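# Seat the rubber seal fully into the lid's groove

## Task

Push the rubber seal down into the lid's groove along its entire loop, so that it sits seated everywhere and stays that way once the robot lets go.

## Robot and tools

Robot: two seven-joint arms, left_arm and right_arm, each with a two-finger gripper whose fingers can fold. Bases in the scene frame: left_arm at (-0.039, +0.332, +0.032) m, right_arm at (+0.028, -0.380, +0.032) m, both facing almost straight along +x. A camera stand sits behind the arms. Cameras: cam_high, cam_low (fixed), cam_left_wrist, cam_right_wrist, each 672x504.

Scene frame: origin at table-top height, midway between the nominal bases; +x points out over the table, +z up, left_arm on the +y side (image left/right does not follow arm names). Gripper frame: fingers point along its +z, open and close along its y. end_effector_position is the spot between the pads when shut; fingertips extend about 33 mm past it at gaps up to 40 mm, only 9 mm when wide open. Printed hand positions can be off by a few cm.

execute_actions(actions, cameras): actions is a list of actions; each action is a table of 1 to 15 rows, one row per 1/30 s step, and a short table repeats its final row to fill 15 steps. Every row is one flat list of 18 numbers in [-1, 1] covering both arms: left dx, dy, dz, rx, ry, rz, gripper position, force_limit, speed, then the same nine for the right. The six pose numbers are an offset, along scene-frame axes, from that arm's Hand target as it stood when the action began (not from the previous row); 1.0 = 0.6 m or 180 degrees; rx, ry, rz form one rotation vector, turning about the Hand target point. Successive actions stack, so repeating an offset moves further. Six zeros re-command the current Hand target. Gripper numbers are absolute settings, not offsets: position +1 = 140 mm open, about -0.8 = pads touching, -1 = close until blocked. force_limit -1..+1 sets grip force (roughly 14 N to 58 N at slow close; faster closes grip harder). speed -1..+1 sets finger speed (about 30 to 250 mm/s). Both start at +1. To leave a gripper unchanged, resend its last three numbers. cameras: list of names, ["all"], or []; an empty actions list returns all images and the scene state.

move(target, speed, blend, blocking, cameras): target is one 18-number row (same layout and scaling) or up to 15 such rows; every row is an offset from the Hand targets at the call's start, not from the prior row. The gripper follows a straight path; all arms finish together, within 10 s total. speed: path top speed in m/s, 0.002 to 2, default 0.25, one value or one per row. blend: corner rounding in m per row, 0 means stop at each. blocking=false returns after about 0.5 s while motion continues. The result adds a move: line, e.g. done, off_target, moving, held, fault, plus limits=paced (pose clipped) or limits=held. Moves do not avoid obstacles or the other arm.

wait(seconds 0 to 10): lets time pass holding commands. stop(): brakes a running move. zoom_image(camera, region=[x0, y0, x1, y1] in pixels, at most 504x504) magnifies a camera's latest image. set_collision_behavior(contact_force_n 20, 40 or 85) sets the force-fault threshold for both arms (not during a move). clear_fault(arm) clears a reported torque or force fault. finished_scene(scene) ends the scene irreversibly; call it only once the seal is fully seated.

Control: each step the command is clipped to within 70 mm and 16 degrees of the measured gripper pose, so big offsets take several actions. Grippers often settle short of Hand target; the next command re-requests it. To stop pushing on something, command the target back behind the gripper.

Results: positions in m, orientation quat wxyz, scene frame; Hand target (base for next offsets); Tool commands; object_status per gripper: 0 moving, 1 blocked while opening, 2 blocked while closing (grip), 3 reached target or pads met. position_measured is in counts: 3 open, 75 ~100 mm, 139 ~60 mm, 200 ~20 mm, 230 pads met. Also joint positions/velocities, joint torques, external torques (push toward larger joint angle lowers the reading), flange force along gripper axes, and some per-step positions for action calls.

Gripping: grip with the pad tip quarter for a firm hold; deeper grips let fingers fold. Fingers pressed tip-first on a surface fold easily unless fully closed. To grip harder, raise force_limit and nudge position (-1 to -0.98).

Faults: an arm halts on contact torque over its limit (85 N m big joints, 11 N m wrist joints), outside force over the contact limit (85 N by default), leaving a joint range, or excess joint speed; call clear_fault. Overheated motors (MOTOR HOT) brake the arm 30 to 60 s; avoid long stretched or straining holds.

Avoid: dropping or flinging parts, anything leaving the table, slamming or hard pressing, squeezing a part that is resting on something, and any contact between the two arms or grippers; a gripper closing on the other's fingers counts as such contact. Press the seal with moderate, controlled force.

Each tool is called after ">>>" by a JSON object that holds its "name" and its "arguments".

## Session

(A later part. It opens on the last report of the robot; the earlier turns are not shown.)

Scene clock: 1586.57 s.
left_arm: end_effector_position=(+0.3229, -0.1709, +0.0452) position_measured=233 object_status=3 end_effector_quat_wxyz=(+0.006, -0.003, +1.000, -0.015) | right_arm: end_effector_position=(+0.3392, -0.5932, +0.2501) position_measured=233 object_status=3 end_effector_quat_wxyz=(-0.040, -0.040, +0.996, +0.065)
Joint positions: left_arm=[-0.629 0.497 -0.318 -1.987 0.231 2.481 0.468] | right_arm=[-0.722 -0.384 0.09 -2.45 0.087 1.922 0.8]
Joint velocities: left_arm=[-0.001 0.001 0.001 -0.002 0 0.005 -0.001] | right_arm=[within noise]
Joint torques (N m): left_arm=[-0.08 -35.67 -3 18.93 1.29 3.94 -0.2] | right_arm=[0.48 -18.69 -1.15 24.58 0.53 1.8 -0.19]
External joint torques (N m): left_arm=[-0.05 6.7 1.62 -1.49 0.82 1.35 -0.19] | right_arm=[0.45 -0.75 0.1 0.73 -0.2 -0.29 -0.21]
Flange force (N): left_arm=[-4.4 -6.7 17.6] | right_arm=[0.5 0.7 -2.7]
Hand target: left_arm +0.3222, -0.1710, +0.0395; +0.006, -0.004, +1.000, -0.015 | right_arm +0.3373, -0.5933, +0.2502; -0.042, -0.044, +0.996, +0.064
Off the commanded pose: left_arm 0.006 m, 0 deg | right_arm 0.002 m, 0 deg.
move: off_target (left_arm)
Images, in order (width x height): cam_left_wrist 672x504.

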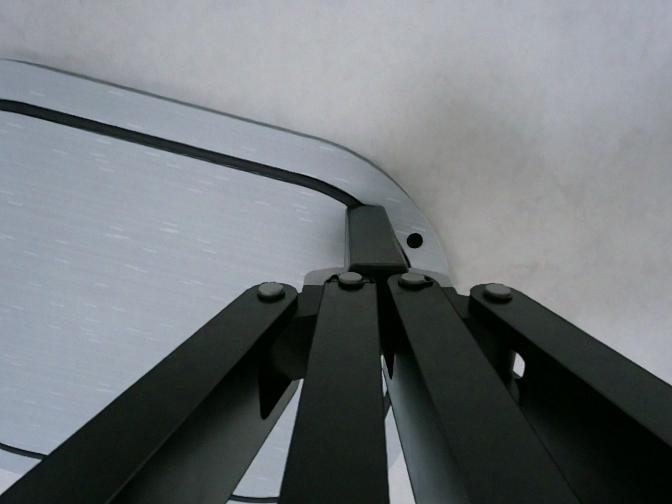

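>>> {"name": "move", "arguments": {"target": [[0,0,0.05,0,0,0,-1,-1,0,0,0,0,0,0,0,-1,-1,0],[-0.1,0.0,0.30,0,0,0,-1,-1,0,0,0,0,0,0,0,-1,-1,0],[-0.1,0.3,0.30,0,0,0,-1,-1,0,0,0,0,0,0,0,-1,-1,0]], "cameras": ["cam_high","cam_low","cam_left_wrist"]}}

>>> {"name": "zoom_image", "arguments": {"camera": "cam_high", "region": [180, 200, 340, 320]}}

>>> {"name": "zoom_image", "arguments": {"camera": "cam_low", "region": [160, 260, 360, 340]}}

Scene clock: 1596.53 s.
left_arm: end_effector_position=(+0.2622, +0.0098, +0.2190) position_measured=233 object_status=3 end_effector_quat_wxyz=(+0.005, -0.007, +1.000, -0.013) | right_arm: end_effector_position=(+0.3392, -0.5932, +0.2501) position_measured=233 object_status=3 end_effector_quat_wxyz=(-0.040, -0.040, +0.996, +0.065)
Joint positions: left_arm=[-0.568 -0.311 -0.232 -2.492 -0.102 2.213 0.821] | right_arm=[-0.722 -0.384 0.09 -2.45 0.087 1.922 0.8]
Joint velocities: left_arm=[-0.001 0.001 -0.001 -0.001 -0.001 -0.001 0.006] | right_arm=[within noise]
Joint torques (N m): left_arm=[0.01 -19.89 2.09 22.62 0.73 2.8 0.15] | right_arm=[0.48 -18.73 -1.17 24.65 0.54 1.79 -0.17]
External joint torques (N m): left_arm=[0.01 -0.14 0.44 -0.68 0.13 0.25 0.16] | right_arm=[0.46 -0.76 0.1 0.82 -0.2 -0.3 -0.19]
Flange force (N): left_arm=[1.1 2.6 1.3] | right_arm=[0.4 0.6 -2.9]
Hand target: left_arm +0.2622, +0.0090, +0.2195; +0.006, -0.004, +1.000, -0.015 | right_arm +0.3373, -0.5933, +0.2502; -0.042, -0.044, +0.996, +0.064
Off the commanded pose: left_arm 0.001 m, 0 deg | right_arm 0.002 m, 0 deg.
move: done
Images, in order (width x height): cam_high 672x504, cam_low 672x504, cam_left_wrist 672x504.

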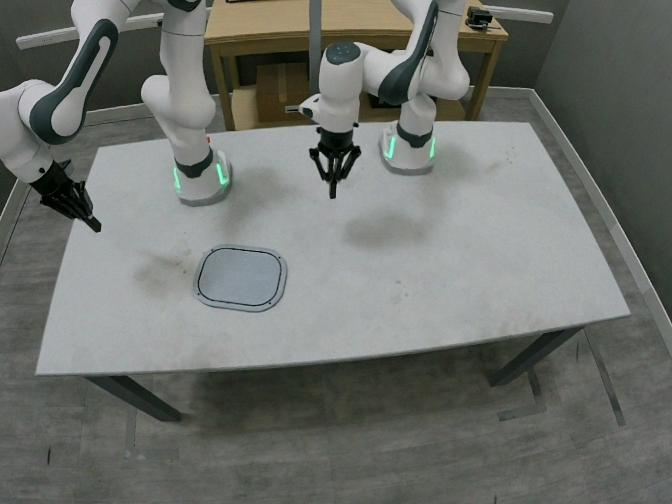

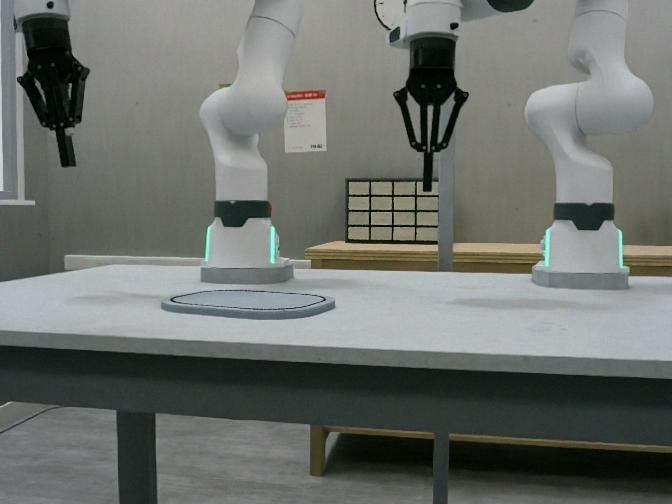

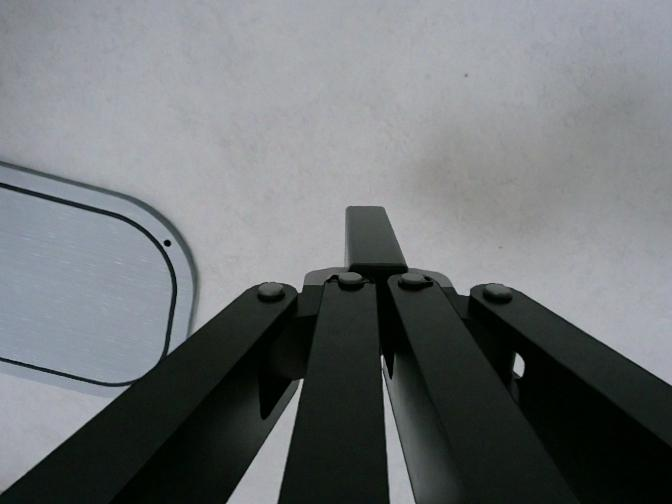

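Scaled by 3.150 from the camera's 672x504 image, which has a finer 960x720 frame.

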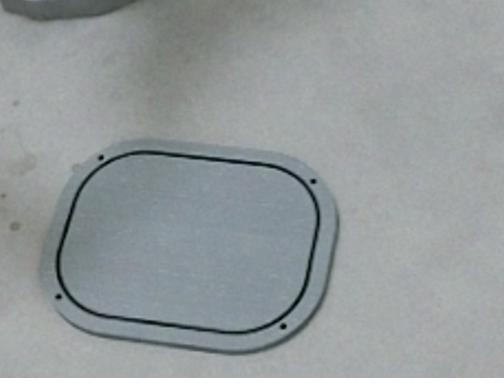

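Scaled by 2.520 from the camera's 672x504 image, which has a finer 960x720 frame.

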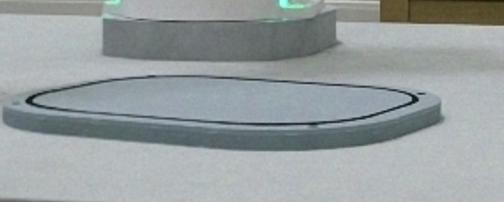

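>>> {"name": "finished_scene", "arguments": {"scene": 1}}

The scene is finished: the task was done.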